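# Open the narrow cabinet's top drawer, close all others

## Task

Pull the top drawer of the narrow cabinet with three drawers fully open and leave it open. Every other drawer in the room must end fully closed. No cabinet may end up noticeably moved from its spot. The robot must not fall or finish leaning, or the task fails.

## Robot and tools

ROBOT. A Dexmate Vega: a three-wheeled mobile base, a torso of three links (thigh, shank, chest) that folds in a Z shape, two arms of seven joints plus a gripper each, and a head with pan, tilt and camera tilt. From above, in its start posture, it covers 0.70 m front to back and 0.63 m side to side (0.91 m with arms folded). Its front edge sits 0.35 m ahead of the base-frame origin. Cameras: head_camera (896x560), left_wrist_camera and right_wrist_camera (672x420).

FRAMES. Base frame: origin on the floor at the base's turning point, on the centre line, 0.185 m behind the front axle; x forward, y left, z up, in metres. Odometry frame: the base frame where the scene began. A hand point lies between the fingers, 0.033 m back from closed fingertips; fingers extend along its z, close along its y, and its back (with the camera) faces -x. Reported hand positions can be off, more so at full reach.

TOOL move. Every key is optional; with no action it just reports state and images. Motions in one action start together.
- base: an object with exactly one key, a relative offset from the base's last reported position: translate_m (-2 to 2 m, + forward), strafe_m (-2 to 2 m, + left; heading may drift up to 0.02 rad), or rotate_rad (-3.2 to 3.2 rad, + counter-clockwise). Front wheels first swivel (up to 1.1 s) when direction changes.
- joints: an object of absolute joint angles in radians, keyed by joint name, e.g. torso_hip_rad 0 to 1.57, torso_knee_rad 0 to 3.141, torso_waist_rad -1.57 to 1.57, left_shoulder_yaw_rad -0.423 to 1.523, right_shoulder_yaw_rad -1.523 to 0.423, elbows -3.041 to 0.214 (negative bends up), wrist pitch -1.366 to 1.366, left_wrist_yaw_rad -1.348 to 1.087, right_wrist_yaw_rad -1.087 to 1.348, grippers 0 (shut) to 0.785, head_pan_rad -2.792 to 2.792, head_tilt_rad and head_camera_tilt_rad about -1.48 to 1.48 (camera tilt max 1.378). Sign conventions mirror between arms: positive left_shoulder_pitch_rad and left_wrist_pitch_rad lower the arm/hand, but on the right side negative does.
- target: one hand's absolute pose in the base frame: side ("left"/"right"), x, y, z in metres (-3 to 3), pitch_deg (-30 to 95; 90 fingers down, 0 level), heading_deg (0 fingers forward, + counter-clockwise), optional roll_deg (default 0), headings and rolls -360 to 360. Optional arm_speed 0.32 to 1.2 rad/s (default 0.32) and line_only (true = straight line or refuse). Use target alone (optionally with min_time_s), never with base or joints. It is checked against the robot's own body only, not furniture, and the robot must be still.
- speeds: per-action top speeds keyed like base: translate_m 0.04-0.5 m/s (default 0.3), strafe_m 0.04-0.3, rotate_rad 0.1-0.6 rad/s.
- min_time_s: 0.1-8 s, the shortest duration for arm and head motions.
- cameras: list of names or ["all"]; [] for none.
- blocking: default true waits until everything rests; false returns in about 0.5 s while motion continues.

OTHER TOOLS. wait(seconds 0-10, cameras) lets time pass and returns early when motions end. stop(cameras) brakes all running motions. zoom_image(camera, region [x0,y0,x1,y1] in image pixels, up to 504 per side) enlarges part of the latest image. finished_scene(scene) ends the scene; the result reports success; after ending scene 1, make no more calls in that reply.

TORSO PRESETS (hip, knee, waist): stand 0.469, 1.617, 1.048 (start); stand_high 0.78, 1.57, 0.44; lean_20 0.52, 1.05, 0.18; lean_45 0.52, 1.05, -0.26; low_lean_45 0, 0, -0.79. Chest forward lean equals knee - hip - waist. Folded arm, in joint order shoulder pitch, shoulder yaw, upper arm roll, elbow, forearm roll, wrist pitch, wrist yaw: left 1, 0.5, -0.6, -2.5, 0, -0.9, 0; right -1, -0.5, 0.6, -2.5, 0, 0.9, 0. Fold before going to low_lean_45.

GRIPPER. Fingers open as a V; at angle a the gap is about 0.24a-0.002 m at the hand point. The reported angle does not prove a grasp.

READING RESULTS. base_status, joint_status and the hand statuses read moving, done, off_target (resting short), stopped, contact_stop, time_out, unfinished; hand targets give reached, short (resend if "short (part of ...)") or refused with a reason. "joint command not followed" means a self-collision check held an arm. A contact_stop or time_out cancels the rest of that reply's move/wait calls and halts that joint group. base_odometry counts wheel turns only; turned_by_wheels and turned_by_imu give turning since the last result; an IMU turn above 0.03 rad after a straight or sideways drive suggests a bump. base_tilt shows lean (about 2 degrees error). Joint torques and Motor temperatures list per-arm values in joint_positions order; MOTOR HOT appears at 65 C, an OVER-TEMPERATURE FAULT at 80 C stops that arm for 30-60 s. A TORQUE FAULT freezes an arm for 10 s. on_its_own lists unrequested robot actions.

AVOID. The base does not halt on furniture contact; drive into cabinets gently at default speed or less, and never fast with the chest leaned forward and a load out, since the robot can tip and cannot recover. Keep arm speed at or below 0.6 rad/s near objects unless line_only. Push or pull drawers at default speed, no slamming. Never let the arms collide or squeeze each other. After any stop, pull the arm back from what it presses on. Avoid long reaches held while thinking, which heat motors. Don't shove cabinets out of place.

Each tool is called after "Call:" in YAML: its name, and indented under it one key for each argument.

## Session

Call:
move:
  cameras: ["head_camera"]

Scene clock: 0.00 s.
Joint torques (N m): no reading
Motor temperatures (°C): left_arm=[31 31 31 26 40 35 41] | right_arm=[29 27 32 31 36 36 33]
base_odometry: x=+0.000 y=+0.000 heading=+0.000
turned_by_wheels: +0.000
turned_by_imu: +0.000
base_tilt: forward=+0.1 right=+0.8
base_status: not commanded
joint_positions: torso_hip_rad=+0.469 torso_knee_rad=+1.617 torso_waist_rad=+1.048 left_shoulder_pitch_rad=+2.199 left_shoulder_yaw_rad=+0.008 left_upper_arm_roll_rad=-0.009 left_elbow_rad=-1.083 left_forearm_roll_rad=+0.016 left_wrist_pitch_rad=-0.484 left_wrist_yaw_rad=+0.004 left_gripper_rad=+0.005 right_shoulder_pitch_rad=-2.208 right_shoulder_yaw_rad=+0.017 right_upper_arm_roll_rad=-0.013 right_elbow_rad=-1.119 right_forearm_roll_rad=-0.015 right_wrist_pitch_rad=+0.484 right_wrist_yaw_rad=-0.019 right_gripper_rad=+0.005 head_pan_rad=+0.000 head_tilt_rad=+0.000 head_camera_tilt_rad=+0.000
joint_status: not commanded
chest: x=-0.0111 y=+0.0000 z=+1.4155 quat_wxyz=(+0.999, +0.000, +0.050, +0.000) (m; base frame)
left_hand: x=+0.1637 y=+0.2372 z=+0.6154 quat_wxyz=(+0.407, +0.009, +0.913, +0.007) pitch_deg=+41.9 heading_deg=+0.4 roll_deg=+1.6 back=up (m; base frame)
right_hand: x=+0.1747 y=-0.2171 z=+0.6263 quat_wxyz=(+0.419, +0.002, +0.908, +0.001) pitch_deg=+40.4 heading_deg=+0.0 roll_deg=+0.2 back=up (m; base frame)
pictures: head_camera

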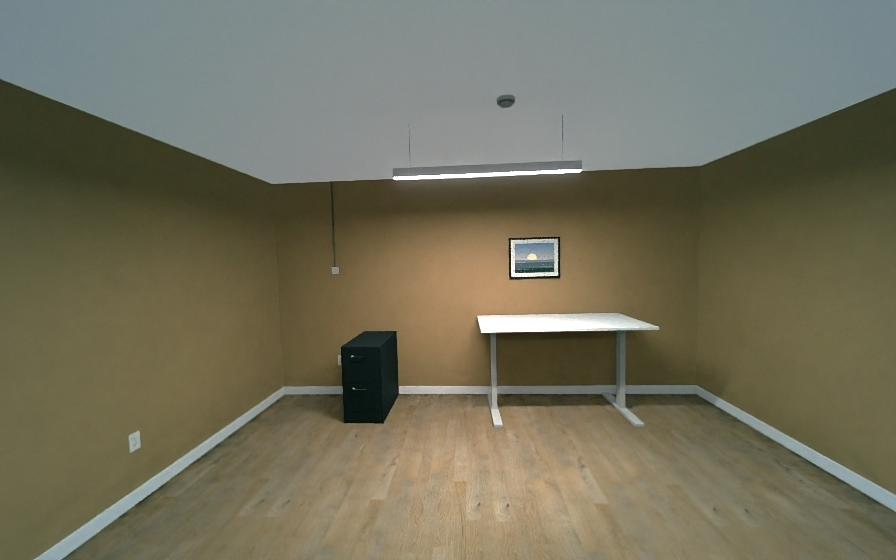

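Call:
move:
  joints: {"head_pan_rad": 1.6, "head_camera_tilt_rad": 0.25}
  cameras: ["head_camera"]

Call:
move:
  joints: {"head_pan_rad": -1.6}
  cameras: ["head_camera"]

Scene clock: 2.00 s.
Joint torques (N m): left_arm=[3.92 -0.11 -1.02 -2.61 0.09 -2.05 -0.07] | right_arm=[-7.66 -0.28 0.05 -2.29 0.24 2.23 -0.01]
move: done
base_odometry: x=+0.000 y=+0.000 heading=+0.000
turned_by_wheels: +0.000
turned_by_imu: +0.000
base_tilt: forward=+0.1 right=+0.8
base_status: not commanded
joint_positions: torso_hip_rad=+0.469 torso_knee_rad=+1.617 torso_waist_rad=+1.048 left_shoulder_pitch_rad=+2.199 left_shoulder_yaw_rad=+0.008 left_upper_arm_roll_rad=-0.009 left_elbow_rad=-1.083 left_forearm_roll_rad=+0.016 left_wrist_pitch_rad=-0.484 left_wrist_yaw_rad=+0.004 left_gripper_rad=+0.005 right_shoulder_pitch_rad=-2.208 right_shoulder_yaw_rad=+0.017 right_upper_arm_roll_rad=-0.013 right_elbow_rad=-1.119 right_forearm_roll_rad=-0.015 right_wrist_pitch_rad=+0.484 right_wrist_yaw_rad=-0.019 right_gripper_rad=+0.005 head_pan_rad=+1.600 head_tilt_rad=+0.000 head_camera_tilt_rad=+0.250
joint_status: all done
chest: x=-0.0111 y=+0.0000 z=+1.4155 quat_wxyz=(+0.999, +0.000, +0.050, +0.000)
left_hand: x=+0.1637 y=+0.2372 z=+0.6154 quat_wxyz=(+0.407, +0.009, +0.913, +0.007) pitch_deg=+41.9 heading_deg=+0.4 roll_deg=+1.6 back=up
right_hand: x=+0.1747 y=-0.2171 z=+0.6263 quat_wxyz=(+0.419, +0.002, +0.908, +0.001) pitch_deg=+40.4 heading_deg=+0.0 roll_deg=+0.2 back=up

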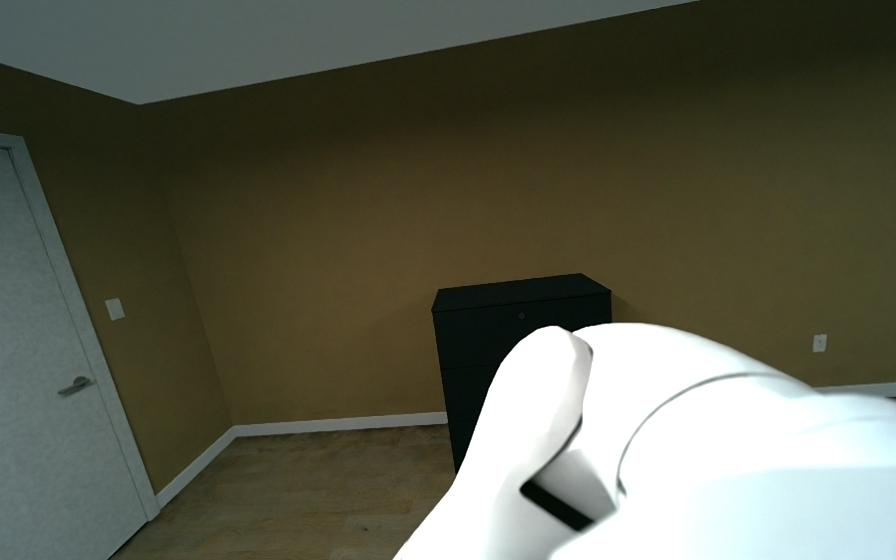

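Scene clock: 4.80 s.
Joint torques (N m): left_arm=[4.29 -0.24 -1.04 -2.68 0.07 -2.21 -0.05] | right_arm=[-6.93 -0.23 0.06 -2.28 0.24 2.26 0.01]
move: done
base_odometry: x=+0.000 y=+0.000 heading=+0.000
turned_by_wheels: +0.000
turned_by_imu: +0.000
base_tilt: forward=+0.0 right=+0.8
base_status: not commanded
joint_positions: torso_hip_rad=+0.469 torso_knee_rad=+1.617 torso_waist_rad=+1.048 left_shoulder_pitch_rad=+2.199 left_shoulder_yaw_rad=+0.008 left_upper_arm_roll_rad=-0.009 left_elbow_rad=-1.083 left_forearm_roll_rad=+0.016 left_wrist_pitch_rad=-0.484 left_wrist_yaw_rad=+0.004 left_gripper_rad=+0.005 right_shoulder_pitch_rad=-2.208 right_shoulder_yaw_rad=+0.017 right_upper_arm_roll_rad=-0.013 right_elbow_rad=-1.119 right_forearm_roll_rad=-0.015 right_wrist_pitch_rad=+0.484 right_wrist_yaw_rad=-0.019 right_gripper_rad=+0.005 head_pan_rad=-1.600 head_tilt_rad=+0.000 head_camera_tilt_rad=+0.250
joint_status: all done
chest: x=-0.0111 y=+0.0000 z=+1.4155 quat_wxyz=(+0.999, +0.000, +0.050, +0.000)
left_hand: x=+0.1637 y=+0.2372 z=+0.6154 quat_wxyz=(+0.407, +0.009, +0.913, +0.007) pitch_deg=+41.9 heading_deg=+0.4 roll_deg=+1.6 back=up
right_hand: x=+0.1747 y=-0.2171 z=+0.6263 quat_wxyz=(+0.419, +0.002, +0.908, +0.001) pitch_deg=+40.4 heading_deg=+0.0 roll_deg=+0.2 back=up

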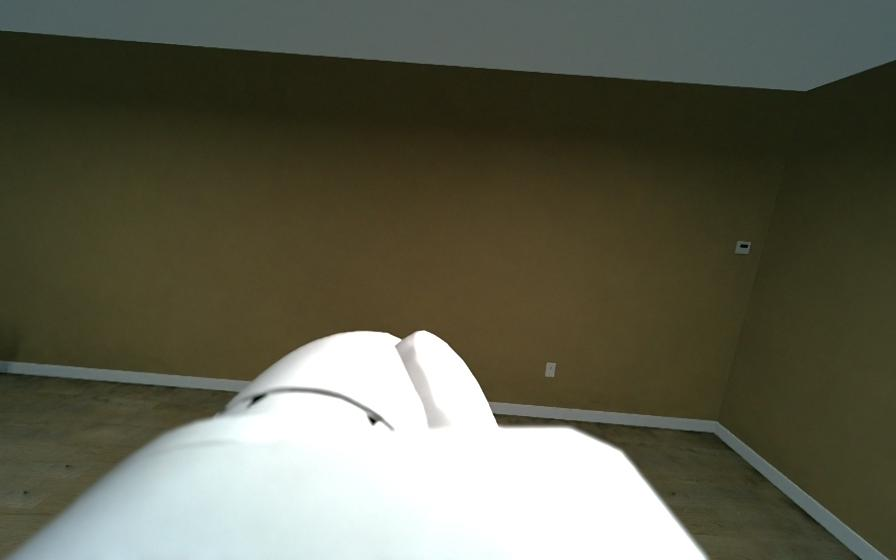

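Call:
move:
  base: {"rotate_rad": 1.65}
  joints: {"head_pan_rad": 0, "head_camera_tilt_rad": -0.45, "torso_hip_rad": 0.1, "torso_knee_rad": 0.7, "torso_waist_rad": -0.2, "left_shoulder_yaw_rad": 0.5}
  cameras: ["head_camera"]

Call:
move:
  joints: {"head_pan_rad": 1.3}
  cameras: ["head_camera"]

Scene clock: 11.10 s.
Joint torques (N m): left_arm=[16.76 3.22 -1.77 2.24 0 -1.19 0.02] | right_arm=[-22.18 0.22 0.14 2.08 0.25 0.86 0.01]
move: done
base_odometry: x=+0.002 y=-0.001 heading=+1.655
turned_by_wheels: +1.655
turned_by_imu: +1.646
base_tilt: forward=+0.0 right=+0.8
base_status: done
joint_positions: torso_hip_rad=+0.100 torso_knee_rad=+0.700 torso_waist_rad=-0.200 left_shoulder_pitch_rad=+2.199 left_shoulder_yaw_rad=+0.500 left_upper_arm_roll_rad=-0.009 left_elbow_rad=-1.083 left_forearm_roll_rad=+0.016 left_wrist_pitch_rad=-0.484 left_wrist_yaw_rad=+0.004 left_gripper_rad=+0.005 right_shoulder_pitch_rad=-2.208 right_shoulder_yaw_rad=+0.017 right_upper_arm_roll_rad=-0.013 right_elbow_rad=-1.119 right_forearm_roll_rad=-0.015 right_wrist_pitch_rad=+0.484 right_wrist_yaw_rad=-0.019 right_gripper_rad=+0.005 head_pan_rad=+0.000 head_tilt_rad=+0.000 head_camera_tilt_rad=-0.450
joint_status: all done
chest: x=+0.1481 y=+0.0000 z=+1.0873 quat_wxyz=(+0.921, +0.000, +0.389, +0.000)
left_hand: x=-0.1780 y=+0.4445 z=+0.3706 quat_wxyz=(+0.068, +0.253, +0.965, +0.021) pitch_deg=+81.8 heading_deg=+2.8 roll_deg=+32.2
right_hand: x=-0.2180 y=-0.2171 z=+0.3639 quat_wxyz=(+0.083, +0.002, +0.997, +0.000) pitch_deg=+80.5 heading_deg=+0.2 roll_deg=+0.4

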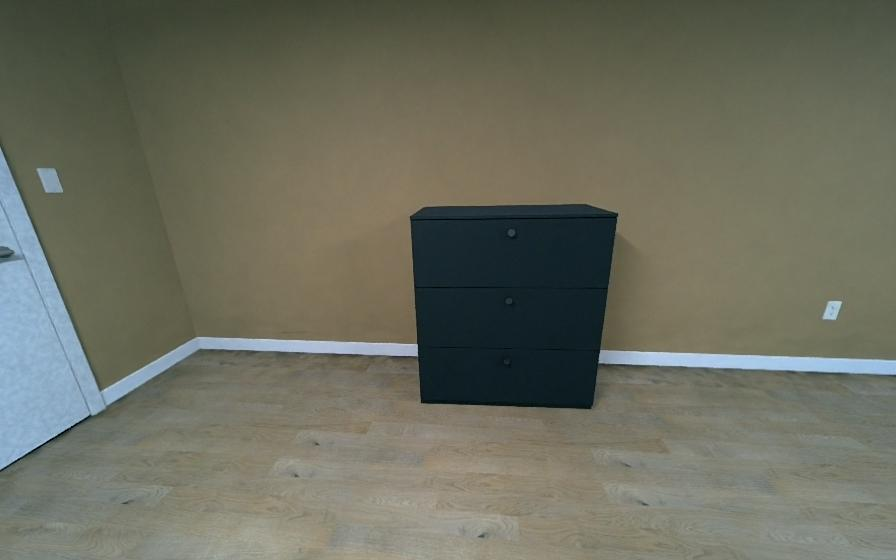

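Scene clock: 12.63 s.
Joint torques (N m): left_arm=[16.94 3.24 -1.7 2.27 0 -1.16 0.01] | right_arm=[-22.36 0.41 0.11 1.99 0.24 0.62 0]
move: done
base_odometry: x=+0.002 y=-0.001 heading=+1.655
turned_by_wheels: +0.000
turned_by_imu: +0.000
base_tilt: forward=+0.0 right=+0.8
base_status: not commanded
joint_positions: torso_hip_rad=+0.100 torso_knee_rad=+0.700 torso_waist_rad=-0.200 left_shoulder_pitch_rad=+2.199 left_shoulder_yaw_rad=+0.500 left_upper_arm_roll_rad=-0.009 left_elbow_rad=-1.083 left_forearm_roll_rad=+0.016 left_wrist_pitch_rad=-0.484 left_wrist_yaw_rad=+0.004 left_gripper_rad=+0.005 right_shoulder_pitch_rad=-2.208 right_shoulder_yaw_rad=+0.017 right_upper_arm_roll_rad=-0.013 right_elbow_rad=-1.119 right_forearm_roll_rad=-0.015 right_wrist_pitch_rad=+0.484 right_wrist_yaw_rad=-0.019 right_gripper_rad=+0.005 head_pan_rad=+1.300 head_tilt_rad=+0.000 head_camera_tilt_rad=-0.450
joint_status: all done
chest: x=+0.1481 y=+0.0000 z=+1.0873 quat_wxyz=(+0.921, +0.000, +0.389, +0.000)
left_hand: x=-0.1780 y=+0.4445 z=+0.3706 quat_wxyz=(+0.068, +0.253, +0.965, +0.021) pitch_deg=+81.8 heading_deg=+2.8 roll_deg=+32.2
right_hand: x=-0.2180 y=-0.2171 z=+0.3639 quat_wxyz=(+0.083, +0.002, +0.997, +0.000) pitch_deg=+80.5 heading_deg=+0.2 roll_deg=+0.4

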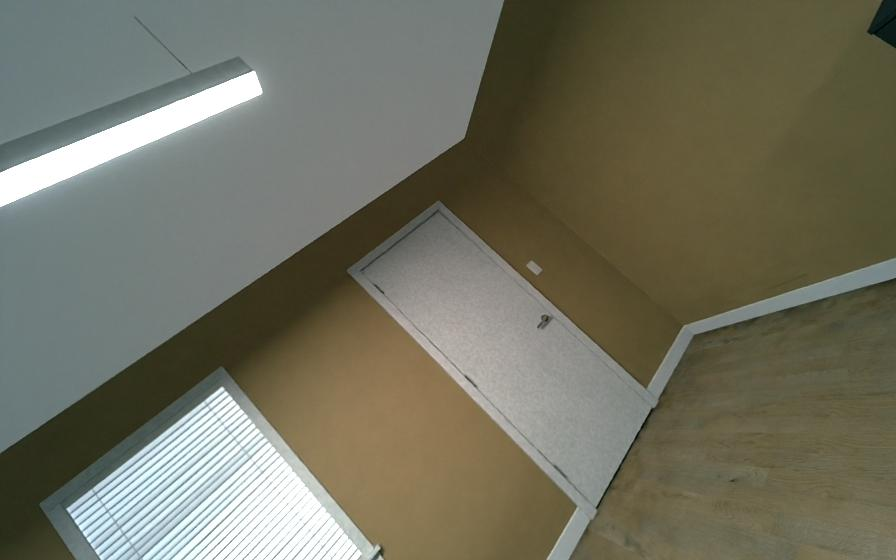

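Call:
move:
  base: {"rotate_rad": 2.973}
  joints: {"head_pan_rad": 0, "head_camera_tilt_rad": -0.3, "left_gripper_rad": 0.09}
  cameras: ["head_camera"]

Scene clock: 19.33 s.
Joint torques (N m): left_arm=[16.07 3.11 -1.82 2.43 -0.01 -1.22 -0.03] | right_arm=[-22.24 0.38 -0.25 1.64 0.26 0.55 0.01]
move: done
base_odometry: x=+0.002 y=+0.002 heading=-1.647
turned_by_wheels: +2.982
turned_by_imu: +2.966
base_tilt: forward=+0.0 right=+0.8
base_status: done
joint_positions: torso_hip_rad=+0.100 torso_knee_rad=+0.700 torso_waist_rad=-0.200 left_shoulder_pitch_rad=+2.199 left_shoulder_yaw_rad=+0.500 left_upper_arm_roll_rad=-0.009 left_elbow_rad=-1.083 left_forearm_roll_rad=+0.016 left_wrist_pitch_rad=-0.484 left_wrist_yaw_rad=+0.004 left_gripper_rad=+0.090 right_shoulder_pitch_rad=-2.208 right_shoulder_yaw_rad=+0.017 right_upper_arm_roll_rad=-0.013 right_elbow_rad=-1.119 right_forearm_roll_rad=-0.015 right_wrist_pitch_rad=+0.484 right_wrist_yaw_rad=-0.019 right_gripper_rad=+0.005 head_pan_rad=+0.000 head_tilt_rad=+0.000 head_camera_tilt_rad=-0.300
joint_status: all done
chest: x=+0.1481 y=+0.0000 z=+1.0873 quat_wxyz=(+0.921, +0.000, +0.389, +0.000)
left_hand: x=-0.1780 y=+0.4445 z=+0.3706 quat_wxyz=(+0.068, +0.253, +0.965, +0.021) pitch_deg=+81.8 heading_deg=+2.8 roll_deg=+32.2
right_hand: x=-0.2180 y=-0.2171 z=+0.3639 quat_wxyz=(+0.083, +0.002, +0.997, +0.000) pitch_deg=+80.5 heading_deg=+0.2 roll_deg=+0.4

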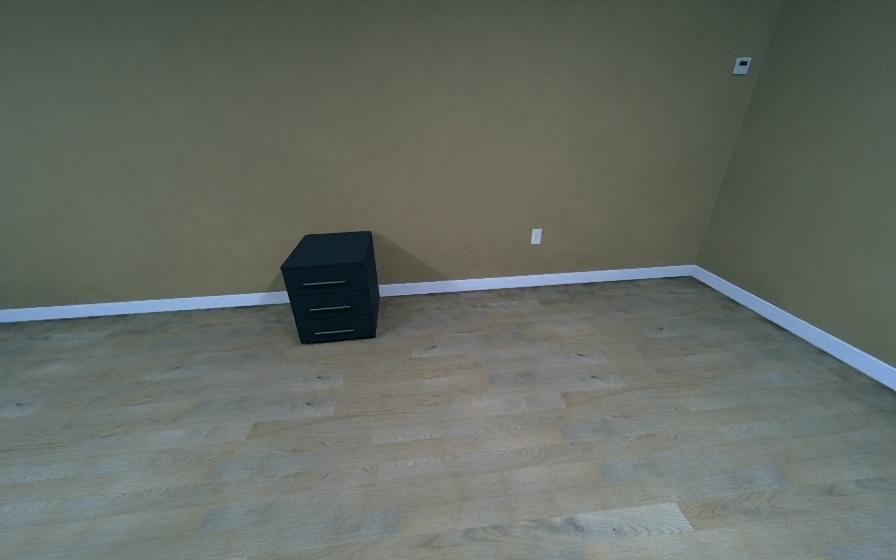

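Call:
move:
  base: {"rotate_rad": 0.128}
  joints: {"head_camera_tilt_rad": 0}

Call:
move:
  base: {"strafe_m": 0.28}

Call:
move:
  base: {"translate_m": 0.5}
  speeds: {"translate_m": 0.5}
  cameras: ["head_camera"]

Call:
move:
  target: {"side":"left","x":0.715,"y":0.12,"z":0.53,"pitch_deg":72,"heading_deg":0,"roll_deg":90,"arm_speed":0.8}
  cameras: ["head_camera","left_wrist_camera"]

Scene clock: 21.57 s.
Joint torques (N m): left_arm=[16.75 3.29 -1.85 2.47 -0.01 -1.2 -0.06] | right_arm=[-22.18 0.53 -0.28 1.83 0.19 0.43 0.02]
move: done
base_odometry: x=+0.002 y=+0.002 heading=-1.519
turned_by_wheels: +0.128
turned_by_imu: +0.127
base_tilt: forward=+0.0 right=+0.8
base_status: done
joint_positions: torso_hip_rad=+0.100 torso_knee_rad=+0.700 torso_waist_rad=-0.200 left_shoulder_pitch_rad=+2.199 left_shoulder_yaw_rad=+0.500 left_upper_arm_roll_rad=-0.009 left_elbow_rad=-1.083 left_forearm_roll_rad=+0.016 left_wrist_pitch_rad=-0.484 left_wrist_yaw_rad=+0.004 left_gripper_rad=+0.090 right_shoulder_pitch_rad=-2.208 right_shoulder_yaw_rad=+0.017 right_upper_arm_roll_rad=-0.013 right_elbow_rad=-1.119 right_forearm_roll_rad=-0.015 right_wrist_pitch_rad=+0.484 right_wrist_yaw_rad=-0.019 right_gripper_rad=+0.005 head_pan_rad=+0.000 head_tilt_rad=+0.000 head_camera_tilt_rad=+0.000
joint_status: all done
chest: x=+0.1481 y=+0.0000 z=+1.0873 quat_wxyz=(+0.921, +0.000, +0.389, +0.000)
left_hand: x=-0.1779 y=+0.4445 z=+0.3706 quat_wxyz=(+0.068, +0.253, +0.965, +0.021) pitch_deg=+81.8 heading_deg=+2.8 roll_deg=+32.2
right_hand: x=-0.2180 y=-0.2171 z=+0.3639 quat_wxyz=(+0.083, +0.002, +0.997, +0.000) pitch_deg=+80.5 heading_deg=+0.2 roll_deg=+0.4
pictures: none

Scene clock: 24.37 s.
Joint torques (N m): left_arm=[16.53 2.95 -1.84 2.63 -0.01 -1.12 -0.05] | right_arm=[-22.03 0.48 -0.18 1.82 0.16 0.23 0.02]
move: done
base_odometry: x=+0.280 y=+0.017 heading=-1.512
turned_by_wheels: +0.007
turned_by_imu: +0.002
base_tilt: forward=+0.1 right=+0.7
base_status: done
joint_positions: torso_hip_rad=+0.100 torso_knee_rad=+0.700 torso_waist_rad=-0.200 left_shoulder_pitch_rad=+2.199 left_shoulder_yaw_rad=+0.500 left_upper_arm_roll_rad=-0.009 left_elbow_rad=-1.083 left_forearm_roll_rad=+0.016 left_wrist_pitch_rad=-0.484 left_wrist_yaw_rad=+0.004 left_gripper_rad=+0.090 right_shoulder_pitch_rad=-2.208 right_shoulder_yaw_rad=+0.017 right_upper_arm_roll_rad=-0.013 right_elbow_rad=-1.119 right_forearm_roll_rad=-0.015 right_wrist_pitch_rad=+0.484 right_wrist_yaw_rad=-0.019 right_gripper_rad=+0.005 head_pan_rad=+0.000 head_tilt_rad=+0.000 head_camera_tilt_rad=+0.000
joint_status: not commanded
chest: x=+0.1481 y=+0.0000 z=+1.0873 quat_wxyz=(+0.921, +0.000, +0.389, +0.000)
left_hand: x=-0.1779 y=+0.4445 z=+0.3706 quat_wxyz=(+0.068, +0.253, +0.965, +0.021) pitch_deg=+81.8 heading_deg=+2.8 roll_deg=+32.2
right_hand: x=-0.2180 y=-0.2171 z=+0.3639 quat_wxyz=(+0.083, +0.002, +0.997, +0.000) pitch_deg=+80.5 heading_deg=+0.2 roll_deg=+0.4
pictures: none

Scene clock: 28.07 s.
Joint torques (N m): left_arm=[16.62 3.06 -2.03 2.8 0 -1.08 -0.06] | right_arm=[-21.83 0.16 -0.15 1.77 0.18 0.11 0.01]
move: done
base_odometry: x=+0.310 y=-0.482 heading=-1.513
turned_by_wheels: -0.001
turned_by_imu: -0.001
base_tilt: forward=+0.0 right=+0.7
base_status: done
joint_positions: torso_hip_rad=+0.100 torso_knee_rad=+0.700 torso_waist_rad=-0.200 left_shoulder_pitch_rad=+2.199 left_shoulder_yaw_rad=+0.500 left_upper_arm_roll_rad=-0.009 left_elbow_rad=-1.083 left_forearm_roll_rad=+0.016 left_wrist_pitch_rad=-0.484 left_wrist_yaw_rad=+0.004 left_gripper_rad=+0.090 right_shoulder_pitch_rad=-2.208 right_shoulder_yaw_rad=+0.017 right_upper_arm_roll_rad=-0.013 right_elbow_rad=-1.119 right_forearm_roll_rad=-0.015 right_wrist_pitch_rad=+0.484 right_wrist_yaw_rad=-0.019 right_gripper_rad=+0.005 head_pan_rad=+0.000 head_tilt_rad=+0.000 head_camera_tilt_rad=+0.000
joint_status: not commanded
chest: x=+0.1482 y=+0.0000 z=+1.0872 quat_wxyz=(+0.921, +0.000, +0.389, +0.000)
left_hand: x=-0.1779 y=+0.4445 z=+0.3706 quat_wxyz=(+0.068, +0.253, +0.965, +0.021) pitch_deg=+81.8 heading_deg=+2.8 roll_deg=+32.2
right_hand: x=-0.2180 y=-0.2171 z=+0.3639 quat_wxyz=(+0.083, +0.002, +0.997, +0.000) pitch_deg=+80.5 heading_deg=+0.2 roll_deg=+0.4

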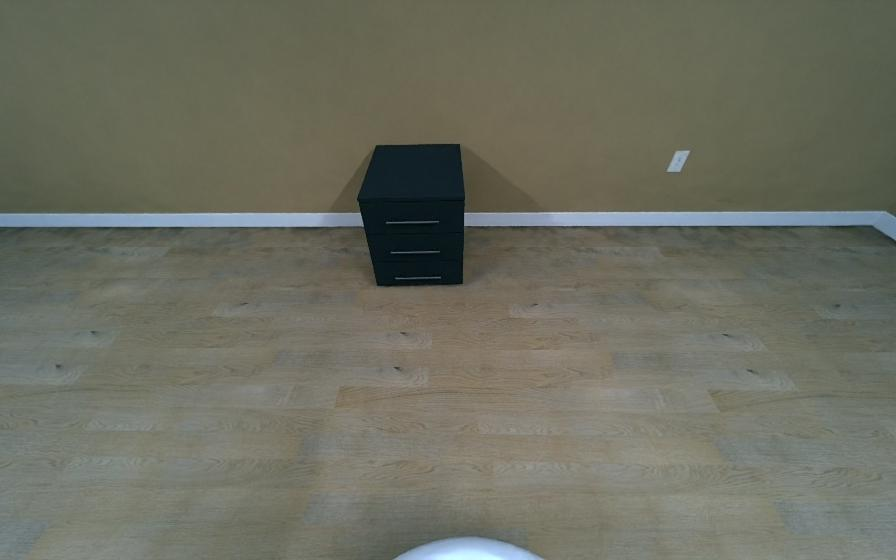

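Scene clock: 33.37 s.
Joint torques (N m): left_arm=[-29.35 3.07 -7.64 -3.76 1.35 -0.75 -0.18] | right_arm=[-21.23 -0.26 -0.11 1.92 0.15 0.11 0.07]
move: done
base_odometry: x=+0.310 y=-0.482 heading=-1.513
turned_by_wheels: +0.000
turned_by_imu: +0.000
base_tilt: forward=+0.1 right=+0.7
base_status: not commanded
joint_positions: torso_hip_rad=+0.100 torso_knee_rad=+0.700 torso_waist_rad=-0.200 left_shoulder_pitch_rad=-0.029 left_shoulder_yaw_rad=+0.556 left_upper_arm_roll_rad=+1.256 left_elbow_rad=-1.630 left_forearm_roll_rad=-2.638 left_wrist_pitch_rad=-0.994 left_wrist_yaw_rad=+1.085 left_gripper_rad=+0.090 right_shoulder_pitch_rad=-2.208 right_shoulder_yaw_rad=+0.017 right_upper_arm_roll_rad=-0.013 right_elbow_rad=-1.119 right_forearm_roll_rad=-0.015 right_wrist_pitch_rad=+0.484 right_wrist_yaw_rad=-0.019 right_gripper_rad=+0.005 head_pan_rad=+0.000 head_tilt_rad=+0.000 head_camera_tilt_rad=+0.000
joint_status: not commanded
chest: x=+0.1482 y=+0.0000 z=+1.0872 quat_wxyz=(+0.921, +0.000, +0.389, +0.000)
left_hand: x=+0.7154 y=+0.1207 z=+0.5293 quat_wxyz=(+0.112, -0.698, +0.698, -0.111) pitch_deg=+71.9 heading_deg=+0.2 roll_deg=-89.8
left_hand_status: reached (checked arc [a long move; over the whole arc the hand travels 1.14 m to end 0.96 m from its start, up to 0.23 m off the straight line; left_forearm_roll_rad turns most, 2.66 rad; on the way or at its end the hand turns up to 121 deg from its attitude at the start], planned for 3.7 s): 1 mm and 0.2 deg off.
right_hand: x=-0.2180 y=-0.2171 z=+0.3639 quat_wxyz=(+0.083, +0.002, +0.997, +0.000) pitch_deg=+80.5 heading_deg=+0.2 roll_deg=+0.4

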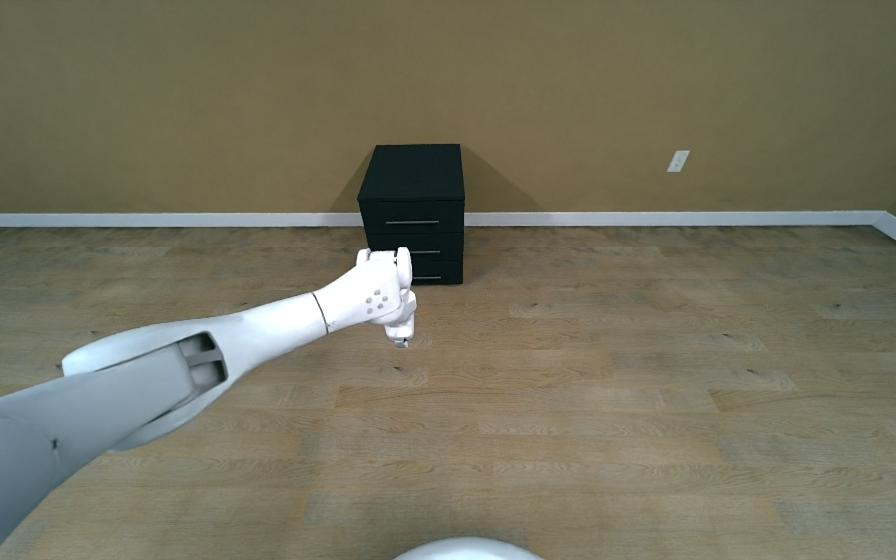

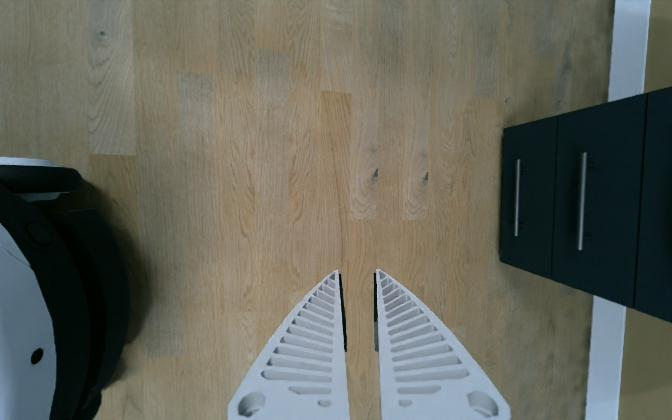

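Call:
move:
  base: {"translate_m": 0.55}
  cameras: ["head_camera","left_wrist_camera"]

Scene clock: 37.13 s.
Joint torques (N m): left_arm=[-28.38 2.39 -7.67 -3.57 1.4 -0.26 -0.16] | right_arm=[-21.26 -0.45 0.06 1.83 0.18 0.27 0.06]
move: done
base_odometry: x=+0.342 y=-1.031 heading=-1.513
turned_by_wheels: -0.001
turned_by_imu: -0.001
base_tilt: forward=+0.1 right=+0.7
base_status: done
joint_positions: torso_hip_rad=+0.100 torso_knee_rad=+0.700 torso_waist_rad=-0.200 left_shoulder_pitch_rad=-0.032 left_shoulder_yaw_rad=+0.556 left_upper_arm_roll_rad=+1.258 left_elbow_rad=-1.631 left_forearm_roll_rad=-2.642 left_wrist_pitch_rad=-0.995 left_wrist_yaw_rad=+1.087 left_gripper_rad=+0.090 right_shoulder_pitch_rad=-2.208 right_shoulder_yaw_rad=+0.017 right_upper_arm_roll_rad=-0.013 right_elbow_rad=-1.119 right_forearm_roll_rad=-0.015 right_wrist_pitch_rad=+0.484 right_wrist_yaw_rad=-0.019 right_gripper_rad=+0.005 head_pan_rad=+0.000 head_tilt_rad=+0.000 head_camera_tilt_rad=+0.000
joint_status: not commanded
chest: x=+0.1482 y=+0.0000 z=+1.0872 quat_wxyz=(+0.921, +0.000, +0.389, +0.000)
left_hand: x=+0.7150 y=+0.1200 z=+0.5299 quat_wxyz=(+0.111, -0.698, +0.698, -0.111) pitch_deg=+72.0 heading_deg=+0.0 roll_deg=+90.0
right_hand: x=-0.2180 y=-0.2171 z=+0.3639 quat_wxyz=(+0.083, +0.002, +0.997, +0.000) pitch_deg=+80.5 heading_deg=+0.2 roll_deg=+0.4

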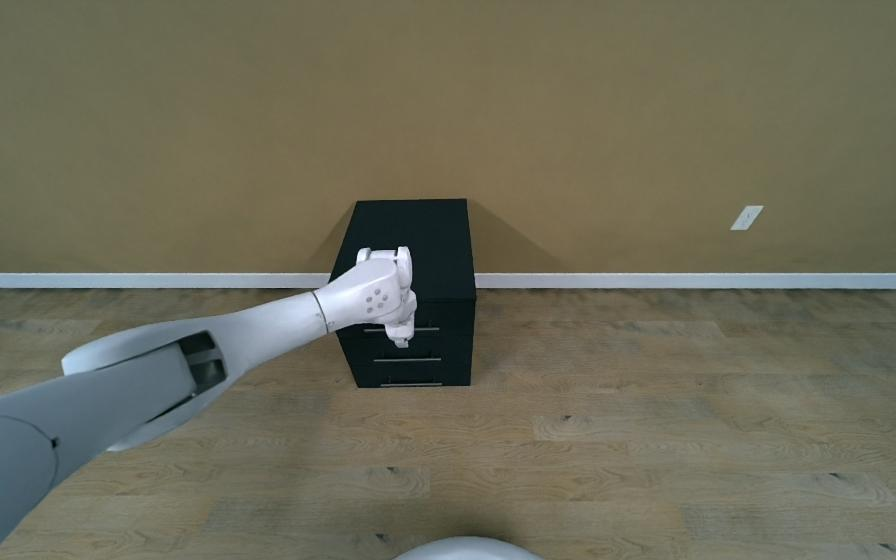

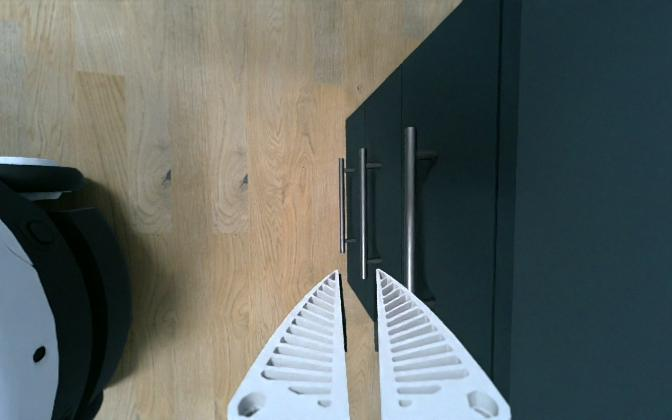

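Call:
move:
  base: {"rotate_rad": 0.04}

Call:
move:
  target: {"side":"left","x":0.765,"y":0.09,"z":0.53,"pitch_deg":72,"heading_deg":0,"roll_deg":90,"line_only":true}
  cameras: ["left_wrist_camera","head_camera"]

Scene clock: 39.20 s.
Joint torques (N m): left_arm=[-27.78 1.62 -8.06 -3.61 1.49 -0.19 -0.16] | right_arm=[-21.41 -0.42 0.07 2.17 0.17 0.24 0.06]
move: done
base_odometry: x=+0.342 y=-1.031 heading=-1.473
turned_by_wheels: +0.040
turned_by_imu: +0.038
base_tilt: forward=+0.0 right=+0.7
base_status: done
joint_positions: torso_hip_rad=+0.100 torso_knee_rad=+0.700 torso_waist_rad=-0.200 left_shoulder_pitch_rad=-0.032 left_shoulder_yaw_rad=+0.556 left_upper_arm_roll_rad=+1.258 left_elbow_rad=-1.631 left_forearm_roll_rad=-2.642 left_wrist_pitch_rad=-0.995 left_wrist_yaw_rad=+1.087 left_gripper_rad=+0.090 right_shoulder_pitch_rad=-2.208 right_shoulder_yaw_rad=+0.017 right_upper_arm_roll_rad=-0.013 right_elbow_rad=-1.119 right_forearm_roll_rad=-0.015 right_wrist_pitch_rad=+0.484 right_wrist_yaw_rad=-0.019 right_gripper_rad=+0.005 head_pan_rad=+0.000 head_tilt_rad=+0.000 head_camera_tilt_rad=+0.000
joint_status: not commanded
chest: x=+0.1482 y=+0.0000 z=+1.0872 quat_wxyz=(+0.921, +0.000, +0.389, +0.000)
left_hand: x=+0.7150 y=+0.1200 z=+0.5299 quat_wxyz=(+0.111, -0.698, +0.698, -0.111) pitch_deg=+72.0 heading_deg=+0.0 roll_deg=+90.0
right_hand: x=-0.2180 y=-0.2171 z=+0.3639 quat_wxyz=(+0.083, +0.002, +0.997, +0.000) pitch_deg=+80.5 heading_deg=+0.1 roll_deg=+0.4
pictures: none

Scene clock: 41.83 s.
Joint torques (N m): left_arm=[-30.97 -3.3 -13.2 -2.81 1.28 0.15 -0.59] | right_arm=[-21.62 -0.1 0.06 2.08 0.16 0.4 0.04]
move: done
base_odometry: x=+0.342 y=-1.031 heading=-1.473
turned_by_wheels: +0.000
turned_by_imu: +0.000
base_tilt: forward=+0.1 right=+0.8
base_status: not commanded
joint_positions: torso_hip_rad=+0.100 torso_knee_rad=+0.700 torso_waist_rad=-0.200 left_shoulder_pitch_rad=-0.118 left_shoulder_yaw_rad=+0.360 left_upper_arm_roll_rad=+1.258 left_elbow_rad=-1.300 left_forearm_roll_rad=-2.679 left_wrist_pitch_rad=-0.870 left_wrist_yaw_rad=+1.052 left_gripper_rad=+0.090 right_shoulder_pitch_rad=-2.208 right_shoulder_yaw_rad=+0.017 right_upper_arm_roll_rad=-0.013 right_elbow_rad=-1.119 right_forearm_roll_rad=-0.015 right_wrist_pitch_rad=+0.484 right_wrist_yaw_rad=-0.019 right_gripper_rad=+0.005 head_pan_rad=+0.000 head_tilt_rad=+0.000 head_camera_tilt_rad=+0.000
joint_status: not commanded
chest: x=+0.1482 y=+0.0000 z=+1.0872 quat_wxyz=(+0.921, +0.000, +0.389, +0.000)
left_hand: x=+0.7642 y=+0.0905 z=+0.5297 quat_wxyz=(+0.111, -0.698, +0.698, -0.110) pitch_deg=+72.0 heading_deg=+0.1 roll_deg=-89.9
left_hand_status: reached (straight line, planned for 1.4 s): 1 mm and 0.0 deg off.
right_hand: x=-0.2180 y=-0.2171 z=+0.3639 quat_wxyz=(+0.083, +0.002, +0.997, +0.000) pitch_deg=+80.5 heading_deg=+0.1 roll_deg=+0.4
pictures: head_camera, left_wrist_camera

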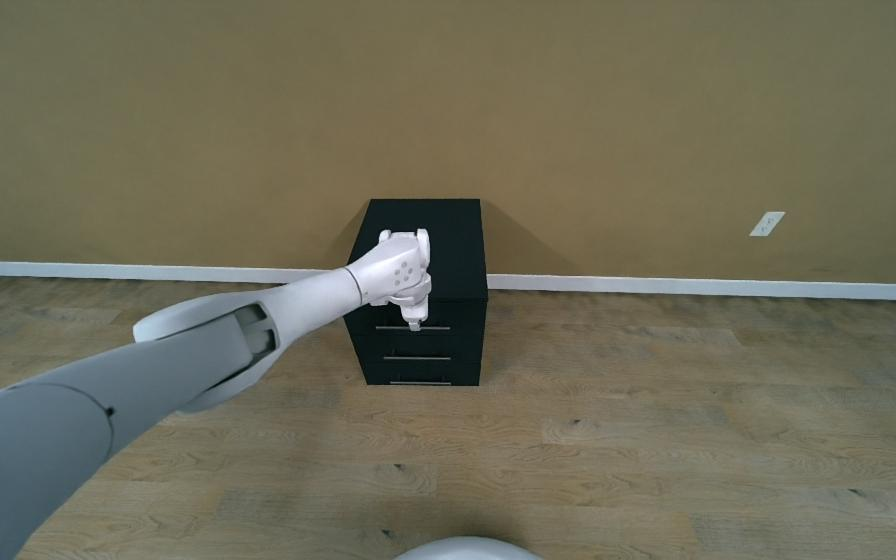

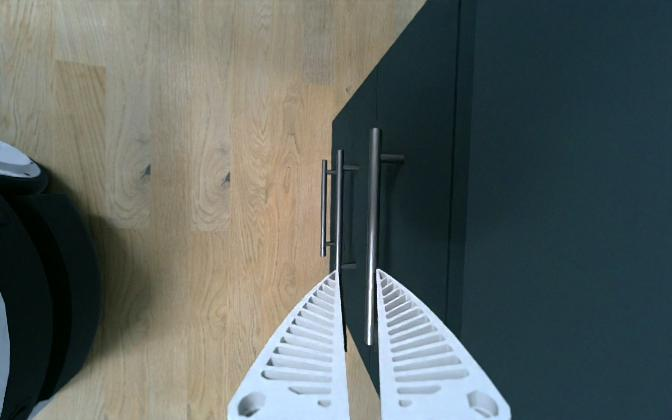

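Call:
move:
  target: {"side":"left","x":0.788,"y":0.09,"z":0.5,"pitch_deg":72,"heading_deg":0,"roll_deg":90,"line_only":true}

Call:
move:
  target: {"side":"left","x":0.807,"y":0.09,"z":0.439,"pitch_deg":72,"heading_deg":0,"roll_deg":90,"line_only":true}
  cameras: ["left_wrist_camera"]

Scene clock: 45.13 s.
Joint torques (N m): left_arm=[-32.28 -4.2 -11.56 -2.61 1.05 0.19 -0.54] | right_arm=[-21.82 0.06 0.08 2.13 0.15 0.44 0.01]
move: done
base_odometry: x=+0.342 y=-1.031 heading=-1.473
turned_by_wheels: +0.000
turned_by_imu: +0.000
base_tilt: forward=+0.1 right=+0.8
base_status: not commanded
joint_positions: torso_hip_rad=+0.100 torso_knee_rad=+0.700 torso_waist_rad=-0.200 left_shoulder_pitch_rad=-0.131 left_shoulder_yaw_rad=+0.235 left_upper_arm_roll_rad=+1.245 left_elbow_rad=-1.004 left_forearm_roll_rad=-2.717 left_wrist_pitch_rad=-0.711 left_wrist_yaw_rad=+0.954 left_gripper_rad=+0.090 right_shoulder_pitch_rad=-2.208 right_shoulder_yaw_rad=+0.017 right_upper_arm_roll_rad=-0.013 right_elbow_rad=-1.119 right_forearm_roll_rad=-0.015 right_wrist_pitch_rad=+0.484 right_wrist_yaw_rad=-0.019 right_gripper_rad=+0.005 head_pan_rad=+0.000 head_tilt_rad=+0.000 head_camera_tilt_rad=+0.000
joint_status: not commanded
chest: x=+0.1482 y=+0.0000 z=+1.0872 quat_wxyz=(+0.921, +0.000, +0.389, +0.000)
left_hand: x=+0.7875 y=+0.0901 z=+0.5001 quat_wxyz=(+0.111, -0.698, +0.698, -0.110) pitch_deg=+72.0 heading_deg=+0.1 roll_deg=-89.9
left_hand_status: reached (straight line, planned for 1.3 s): 1 mm and 0.0 deg off.
right_hand: x=-0.2180 y=-0.2171 z=+0.3639 quat_wxyz=(+0.083, +0.002, +0.997, +0.000) pitch_deg=+80.5 heading_deg=+0.1 roll_deg=+0.4
pictures: none

Scene clock: 45.43 s.
Joint torques (N m): left_arm=[-32.13 -4.28 -11.63 -2.78 1.06 0.13 -0.58] | right_arm=[-21.8 0 0.05 2.09 0.15 0.34 0.02]
move: refused
base_odometry: x=+0.342 y=-1.031 heading=-1.473
turned_by_wheels: +0.000
turned_by_imu: +0.000
base_tilt: forward=+0.0 right=+0.8
base_status: not commanded
joint_positions: torso_hip_rad=+0.100 torso_knee_rad=+0.700 torso_waist_rad=-0.200 left_shoulder_pitch_rad=-0.131 left_shoulder_yaw_rad=+0.234 left_upper_arm_roll_rad=+1.244 left_elbow_rad=-1.002 left_forearm_roll_rad=-2.717 left_wrist_pitch_rad=-0.710 left_wrist_yaw_rad=+0.953 left_gripper_rad=+0.090 right_shoulder_pitch_rad=-2.208 right_shoulder_yaw_rad=+0.017 right_upper_arm_roll_rad=-0.013 right_elbow_rad=-1.119 right_forearm_roll_rad=-0.015 right_wrist_pitch_rad=+0.484 right_wrist_yaw_rad=-0.019 right_gripper_rad=+0.005 head_pan_rad=+0.000 head_tilt_rad=+0.000 head_camera_tilt_rad=+0.000
joint_status: not commanded
chest: x=+0.1482 y=+0.0000 z=+1.0872 quat_wxyz=(+0.921, +0.000, +0.389, +0.000)
left_hand: x=+0.7876 y=+0.0901 z=+0.4999 quat_wxyz=(+0.111, -0.698, +0.698, -0.110) pitch_deg=+72.0 heading_deg=+0.1 roll_deg=-89.9
left_hand_status: refused: no posture of the arm gets there (out of reach): the closest leaves the hand 1.6 cm and 0 deg from the pose. Nothing moved. At pitch 57 a posture exists at this place; the way there is not checked.
right_hand: x=-0.2180 y=-0.2171 z=+0.3639 quat_wxyz=(+0.083, +0.002, +0.997, +0.000) pitch_deg=+80.5 heading_deg=+0.1 roll_deg=+0.4

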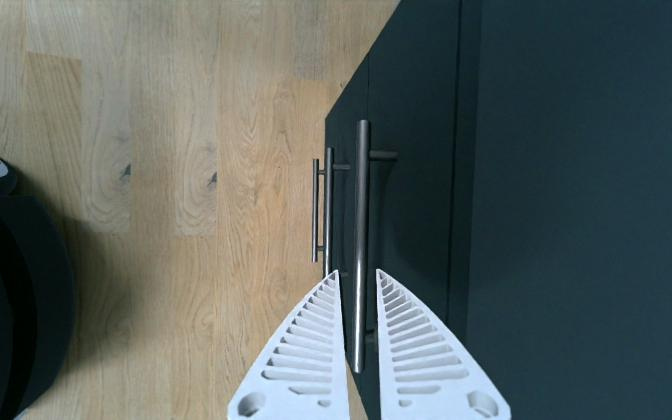

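Call:
move:
  target: {"side":"left","x":0.738,"y":0.09,"z":0.51,"pitch_deg":72,"heading_deg":0,"roll_deg":90,"line_only":true}

Call:
move:
  base: {"translate_m": 0.047}
  cameras: ["left_wrist_camera"]

Scene clock: 48.63 s.
Joint torques (N m): left_arm=[-20.23 1.65 -6.67 -4.2 1.79 -0.19 -0.04] | right_arm=[-21.87 -0.22 0.17 2.02 0.12 0.24 -0.03]
move: done
base_odometry: x=+0.342 y=-1.031 heading=-1.473
turned_by_wheels: +0.000
turned_by_imu: +0.000
base_tilt: forward=+0.1 right=+0.7
base_status: not commanded
joint_positions: torso_hip_rad=+0.100 torso_knee_rad=+0.700 torso_waist_rad=-0.200 left_shoulder_pitch_rad=-0.055 left_shoulder_yaw_rad=+0.397 left_upper_arm_roll_rad=+1.265 left_elbow_rad=-1.394 left_forearm_roll_rad=-2.663 left_wrist_pitch_rad=-0.923 left_wrist_yaw_rad=+1.026 left_gripper_rad=+0.090 right_shoulder_pitch_rad=-2.208 right_shoulder_yaw_rad=+0.017 right_upper_arm_roll_rad=-0.013 right_elbow_rad=-1.119 right_forearm_roll_rad=-0.015 right_wrist_pitch_rad=+0.484 right_wrist_yaw_rad=-0.019 right_gripper_rad=+0.005 head_pan_rad=+0.000 head_tilt_rad=+0.000 head_camera_tilt_rad=+0.000
joint_status: not commanded
chest: x=+0.1482 y=+0.0000 z=+1.0872 quat_wxyz=(+0.921, +0.000, +0.389, +0.000)
left_hand: x=+0.7387 y=+0.0899 z=+0.5100 quat_wxyz=(+0.111, -0.698, +0.698, -0.111) pitch_deg=+72.0 heading_deg=+0.0 roll_deg=+90.0
left_hand_status: reached (straight line, planned for 1.6 s): 1 mm and 0.0 deg off.
right_hand: x=-0.2180 y=-0.2171 z=+0.3639 quat_wxyz=(+0.083, +0.002, +0.997, +0.000) pitch_deg=+80.5 heading_deg=+0.1 roll_deg=+0.4
pictures: none

Scene clock: 50.20 s.
Joint torques (N m): left_arm=[-20.05 1.64 -6.76 -4.27 1.8 -0.02 -0.05] | right_arm=[-21.63 -0.11 0.1 1.97 0.11 0.18 -0.03]
move: done
base_odometry: x=+0.346 y=-1.078 heading=-1.473
turned_by_wheels: +0.001
turned_by_imu: +0.000
base_tilt: forward=+0.0 right=+0.7
base_status: done
joint_positions: torso_hip_rad=+0.100 torso_knee_rad=+0.700 torso_waist_rad=-0.200 left_shoulder_pitch_rad=-0.055 left_shoulder_yaw_rad=+0.399 left_upper_arm_roll_rad=+1.265 left_elbow_rad=-1.398 left_forearm_roll_rad=-2.663 left_wrist_pitch_rad=-0.925 left_wrist_yaw_rad=+1.026 left_gripper_rad=+0.090 right_shoulder_pitch_rad=-2.208 right_shoulder_yaw_rad=+0.017 right_upper_arm_roll_rad=-0.013 right_elbow_rad=-1.119 right_forearm_roll_rad=-0.015 right_wrist_pitch_rad=+0.484 right_wrist_yaw_rad=-0.019 right_gripper_rad=+0.005 head_pan_rad=+0.000 head_tilt_rad=+0.000 head_camera_tilt_rad=+0.000
joint_status: not commanded
chest: x=+0.1482 y=+0.0000 z=+1.0872 quat_wxyz=(+0.921, +0.000, +0.389, +0.000)
left_hand: x=+0.7381 y=+0.0899 z=+0.5101 quat_wxyz=(+0.111, -0.698, +0.698, -0.111) pitch_deg=+72.0 heading_deg=+0.0 roll_deg=+90.0
right_hand: x=-0.2180 y=-0.2171 z=+0.3639 quat_wxyz=(+0.083, +0.002, +0.997, +0.000) pitch_deg=+80.5 heading_deg=+0.1 roll_deg=+0.4

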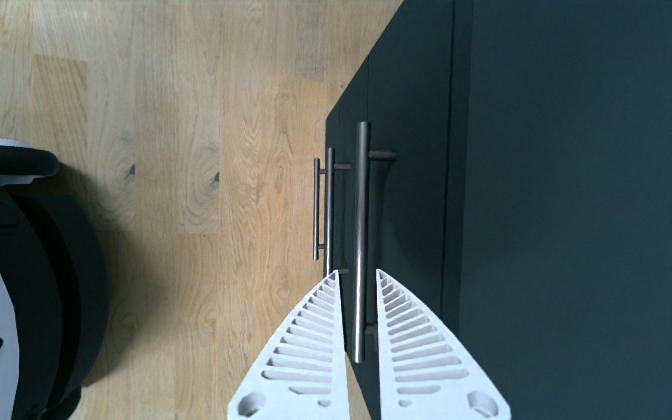

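Call:
move:
  target: {"side":"left","x":0.7655,"y":0.09,"z":0.4355,"pitch_deg":72,"heading_deg":0,"roll_deg":90,"line_only":true}
  cameras: ["left_wrist_camera"]

Scene clock: 53.83 s.
Joint torques (N m): left_arm=[-30.64 -5.19 -10.2 -2.57 0.95 0.4 -0.57] | right_arm=[-21.96 -0.09 0.12 2.07 0.1 0.23 -0.08]
move: done
base_odometry: x=+0.346 y=-1.078 heading=-1.473
turned_by_wheels: +0.000
turned_by_imu: +0.000
base_tilt: forward=+0.1 right=+0.8
base_status: not commanded
joint_positions: torso_hip_rad=+0.100 torso_knee_rad=+0.700 torso_waist_rad=-0.200 left_shoulder_pitch_rad=-0.049 left_shoulder_yaw_rad=+0.162 left_upper_arm_roll_rad=+1.239 left_elbow_rad=-0.836 left_forearm_roll_rad=-2.734 left_wrist_pitch_rad=-0.624 left_wrist_yaw_rad=+0.809 left_gripper_rad=+0.090 right_shoulder_pitch_rad=-2.208 right_shoulder_yaw_rad=+0.017 right_upper_arm_roll_rad=-0.013 right_elbow_rad=-1.119 right_forearm_roll_rad=-0.015 right_wrist_pitch_rad=+0.484 right_wrist_yaw_rad=-0.019 right_gripper_rad=+0.005 head_pan_rad=+0.000 head_tilt_rad=+0.000 head_camera_tilt_rad=+0.000
joint_status: not commanded
chest: x=+0.1482 y=+0.0000 z=+1.0872 quat_wxyz=(+0.921, +0.000, +0.389, +0.000)
left_hand: x=+0.7652 y=+0.0901 z=+0.4357 quat_wxyz=(+0.111, -0.698, +0.698, -0.110) pitch_deg=+72.0 heading_deg=+0.1 roll_deg=-89.9
left_hand_status: reached (straight line, planned for 2.1 s): 0 mm and 0.0 deg off.
right_hand: x=-0.2180 y=-0.2171 z=+0.3639 quat_wxyz=(+0.083, +0.002, +0.997, +0.000) pitch_deg=+80.5 heading_deg=+0.1 roll_deg=+0.4

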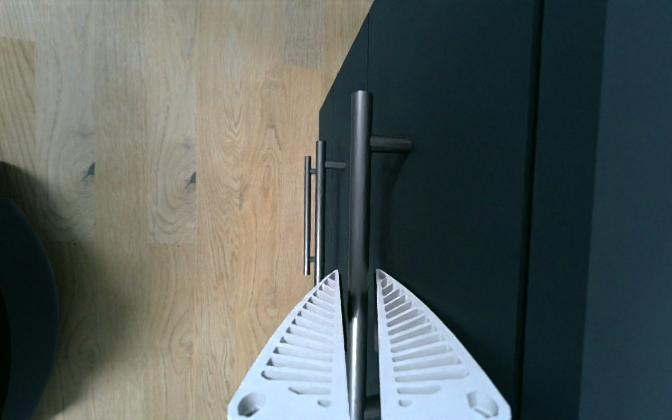

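Call:
move:
  joints: {"left_gripper_rad": 0.0}

Call:
move:
  base: {"translate_m": -0.04}
  speeds: {"translate_m": 0.06}
  cameras: ["left_wrist_camera"]

Scene clock: 54.73 s.
Joint torques (N m): left_arm=[-31.44 -5.99 -10.57 -3.87 1.33 0.14 -0.72] | right_arm=[-21.71 -0.38 0.2 2.1 0.1 0.35 -0.09]
move: done
base_odometry: x=+0.346 y=-1.078 heading=-1.473
turned_by_wheels: +0.000
turned_by_imu: +0.000
base_tilt: forward=+0.1 right=+0.8
base_status: not commanded
joint_positions: torso_hip_rad=+0.100 torso_knee_rad=+0.700 torso_waist_rad=-0.200 left_shoulder_pitch_rad=-0.049 left_shoulder_yaw_rad=+0.160 left_upper_arm_roll_rad=+1.239 left_elbow_rad=-0.832 left_forearm_roll_rad=-2.734 left_wrist_pitch_rad=-0.622 left_wrist_yaw_rad=+0.807 left_gripper_rad=+0.000 right_shoulder_pitch_rad=-2.208 right_shoulder_yaw_rad=+0.017 right_upper_arm_roll_rad=-0.013 right_elbow_rad=-1.119 right_forearm_roll_rad=-0.015 right_wrist_pitch_rad=+0.484 right_wrist_yaw_rad=-0.019 right_gripper_rad=+0.005 head_pan_rad=+0.000 head_tilt_rad=+0.000 head_camera_tilt_rad=+0.000
joint_status: all done
chest: x=+0.1483 y=+0.0000 z=+1.0872 quat_wxyz=(+0.921, +0.000, +0.390, +0.000)
left_hand: x=+0.7651 y=+0.0902 z=+0.4352 quat_wxyz=(+0.110, -0.698, +0.698, -0.110) pitch_deg=+72.0 heading_deg=+0.1 roll_deg=-89.9
right_hand: x=-0.2180 y=-0.2171 z=+0.3639 quat_wxyz=(+0.083, +0.002, +0.997, +0.000) pitch_deg=+80.5 heading_deg=+0.1 roll_deg=+0.4
pictures: none

Scene clock: 56.07 s.
Joint torques (N m): left_arm=[-28.54 -7.36 -9.7 -4.55 -0.27 0.61 0.37] | right_arm=[-21.66 -0.46 0.19 2.19 0.09 0.51 -0.08]
move: done
base_odometry: x=+0.342 y=-1.038 heading=-1.473
turned_by_wheels: -0.001
turned_by_imu: -0.001
base_tilt: forward=+0.1 right=+0.8
base_status: done
joint_positions: torso_hip_rad=+0.100 torso_knee_rad=+0.700 torso_waist_rad=-0.200 left_shoulder_pitch_rad=-0.049 left_shoulder_yaw_rad=+0.160 left_upper_arm_roll_rad=+1.239 left_elbow_rad=-0.832 left_forearm_roll_rad=-2.734 left_wrist_pitch_rad=-0.622 left_wrist_yaw_rad=+0.807 left_gripper_rad=+0.000 right_shoulder_pitch_rad=-2.208 right_shoulder_yaw_rad=+0.017 right_upper_arm_roll_rad=-0.013 right_elbow_rad=-1.119 right_forearm_roll_rad=-0.015 right_wrist_pitch_rad=+0.484 right_wrist_yaw_rad=-0.019 right_gripper_rad=+0.005 head_pan_rad=+0.000 head_tilt_rad=+0.000 head_camera_tilt_rad=+0.000
joint_status: not commanded
chest: x=+0.1482 y=+0.0000 z=+1.0872 quat_wxyz=(+0.921, +0.000, +0.389, +0.000)
left_hand: x=+0.7654 y=+0.0904 z=+0.4354 quat_wxyz=(+0.111, -0.698, +0.698, -0.110) pitch_deg=+72.0 heading_deg=+0.1 roll_deg=-89.9
right_hand: x=-0.2180 y=-0.2171 z=+0.3639 quat_wxyz=(+0.083, +0.002, +0.997, +0.000) pitch_deg=+80.5 heading_deg=+0.1 roll_deg=+0.4

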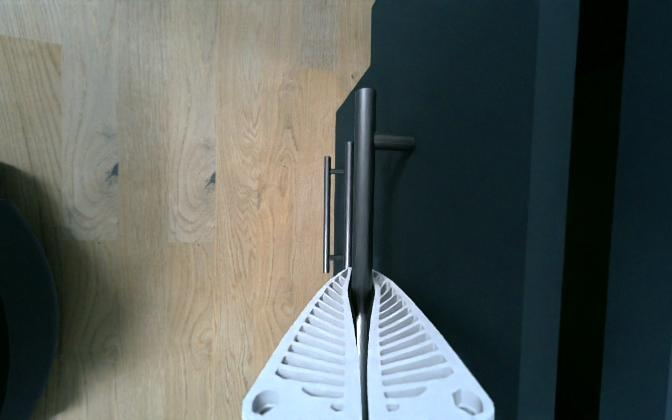

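Call:
move:
  base: {"translate_m": -0.31}
  speeds: {"translate_m": 0.18}

Call:
move:
  base: {"translate_m": -0.025}
  speeds: {"translate_m": 0.05}
  cameras: ["left_wrist_camera"]

Scene clock: 59.20 s.
Joint torques (N m): left_arm=[-26.46 -11.84 -9.51 -8.57 -1.88 2.59 0.21] | right_arm=[-21.46 -0.9 0.29 2.19 0.07 0.9 -0.06]
move: done
base_odometry: x=+0.312 y=-0.730 heading=-1.472
turned_by_wheels: +0.001
turned_by_imu: +0.004
base_tilt: forward=+0.0 right=+0.7
base_status: done
joint_positions: torso_hip_rad=+0.100 torso_knee_rad=+0.700 torso_waist_rad=-0.200 left_shoulder_pitch_rad=-0.049 left_shoulder_yaw_rad=+0.160 left_upper_arm_roll_rad=+1.239 left_elbow_rad=-0.831 left_forearm_roll_rad=-2.734 left_wrist_pitch_rad=-0.623 left_wrist_yaw_rad=+0.807 left_gripper_rad=+0.000 right_shoulder_pitch_rad=-2.208 right_shoulder_yaw_rad=+0.017 right_upper_arm_roll_rad=-0.013 right_elbow_rad=-1.119 right_forearm_roll_rad=-0.015 right_wrist_pitch_rad=+0.484 right_wrist_yaw_rad=-0.019 right_gripper_rad=+0.005 head_pan_rad=+0.000 head_tilt_rad=+0.000 head_camera_tilt_rad=+0.000
joint_status: not commanded
chest: x=+0.1482 y=+0.0000 z=+1.0872 quat_wxyz=(+0.921, +0.000, +0.389, +0.000)
left_hand: x=+0.7655 y=+0.0911 z=+0.4354 quat_wxyz=(+0.111, -0.699, +0.698, -0.110) pitch_deg=+72.0 heading_deg=+0.4 roll_deg=-89.7
right_hand: x=-0.2180 y=-0.2171 z=+0.3639 quat_wxyz=(+0.083, +0.002, +0.997, +0.000) pitch_deg=+80.5 heading_deg=+0.1 roll_deg=+0.4
pictures: none

Scene clock: 60.37 s.
Joint torques (N m): left_arm=[-25.86 -11.52 -9.49 -7.36 -1.3 2.15 -0.03] | right_arm=[-21.09 -0.81 0.28 2.21 0.04 0.93 -0.07]
move: done
base_odometry: x=+0.309 y=-0.705 heading=-1.471
turned_by_wheels: +0.001
turned_by_imu: +0.001
base_tilt: forward=+0.0 right=+0.8
base_status: done
joint_positions: torso_hip_rad=+0.100 torso_knee_rad=+0.700 torso_waist_rad=-0.200 left_shoulder_pitch_rad=-0.049 left_shoulder_yaw_rad=+0.160 left_upper_arm_roll_rad=+1.239 left_elbow_rad=-0.831 left_forearm_roll_rad=-2.734 left_wrist_pitch_rad=-0.623 left_wrist_yaw_rad=+0.807 left_gripper_rad=+0.000 right_shoulder_pitch_rad=-2.208 right_shoulder_yaw_rad=+0.017 right_upper_arm_roll_rad=-0.013 right_elbow_rad=-1.119 right_forearm_roll_rad=-0.015 right_wrist_pitch_rad=+0.484 right_wrist_yaw_rad=-0.019 right_gripper_rad=+0.005 head_pan_rad=+0.000 head_tilt_rad=+0.000 head_camera_tilt_rad=+0.000
joint_status: not commanded
chest: x=+0.1482 y=+0.0000 z=+1.0872 quat_wxyz=(+0.921, +0.000, +0.389, +0.000)
left_hand: x=+0.7655 y=+0.0909 z=+0.4355 quat_wxyz=(+0.111, -0.699, +0.698, -0.110) pitch_deg=+72.0 heading_deg=+0.3 roll_deg=-89.7
right_hand: x=-0.2180 y=-0.2171 z=+0.3639 quat_wxyz=(+0.083, +0.002, +0.997, +0.000) pitch_deg=+80.5 heading_deg=+0.1 roll_deg=+0.4

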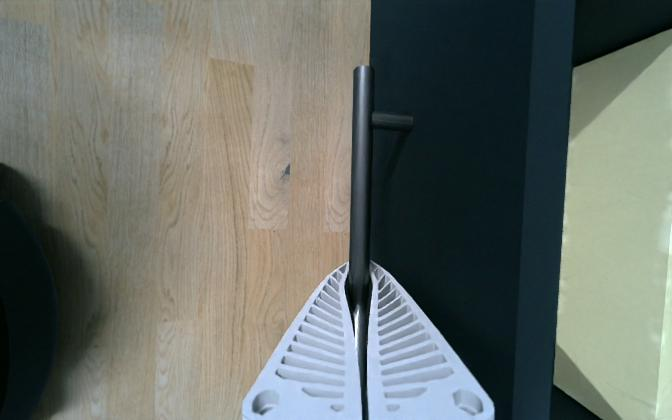

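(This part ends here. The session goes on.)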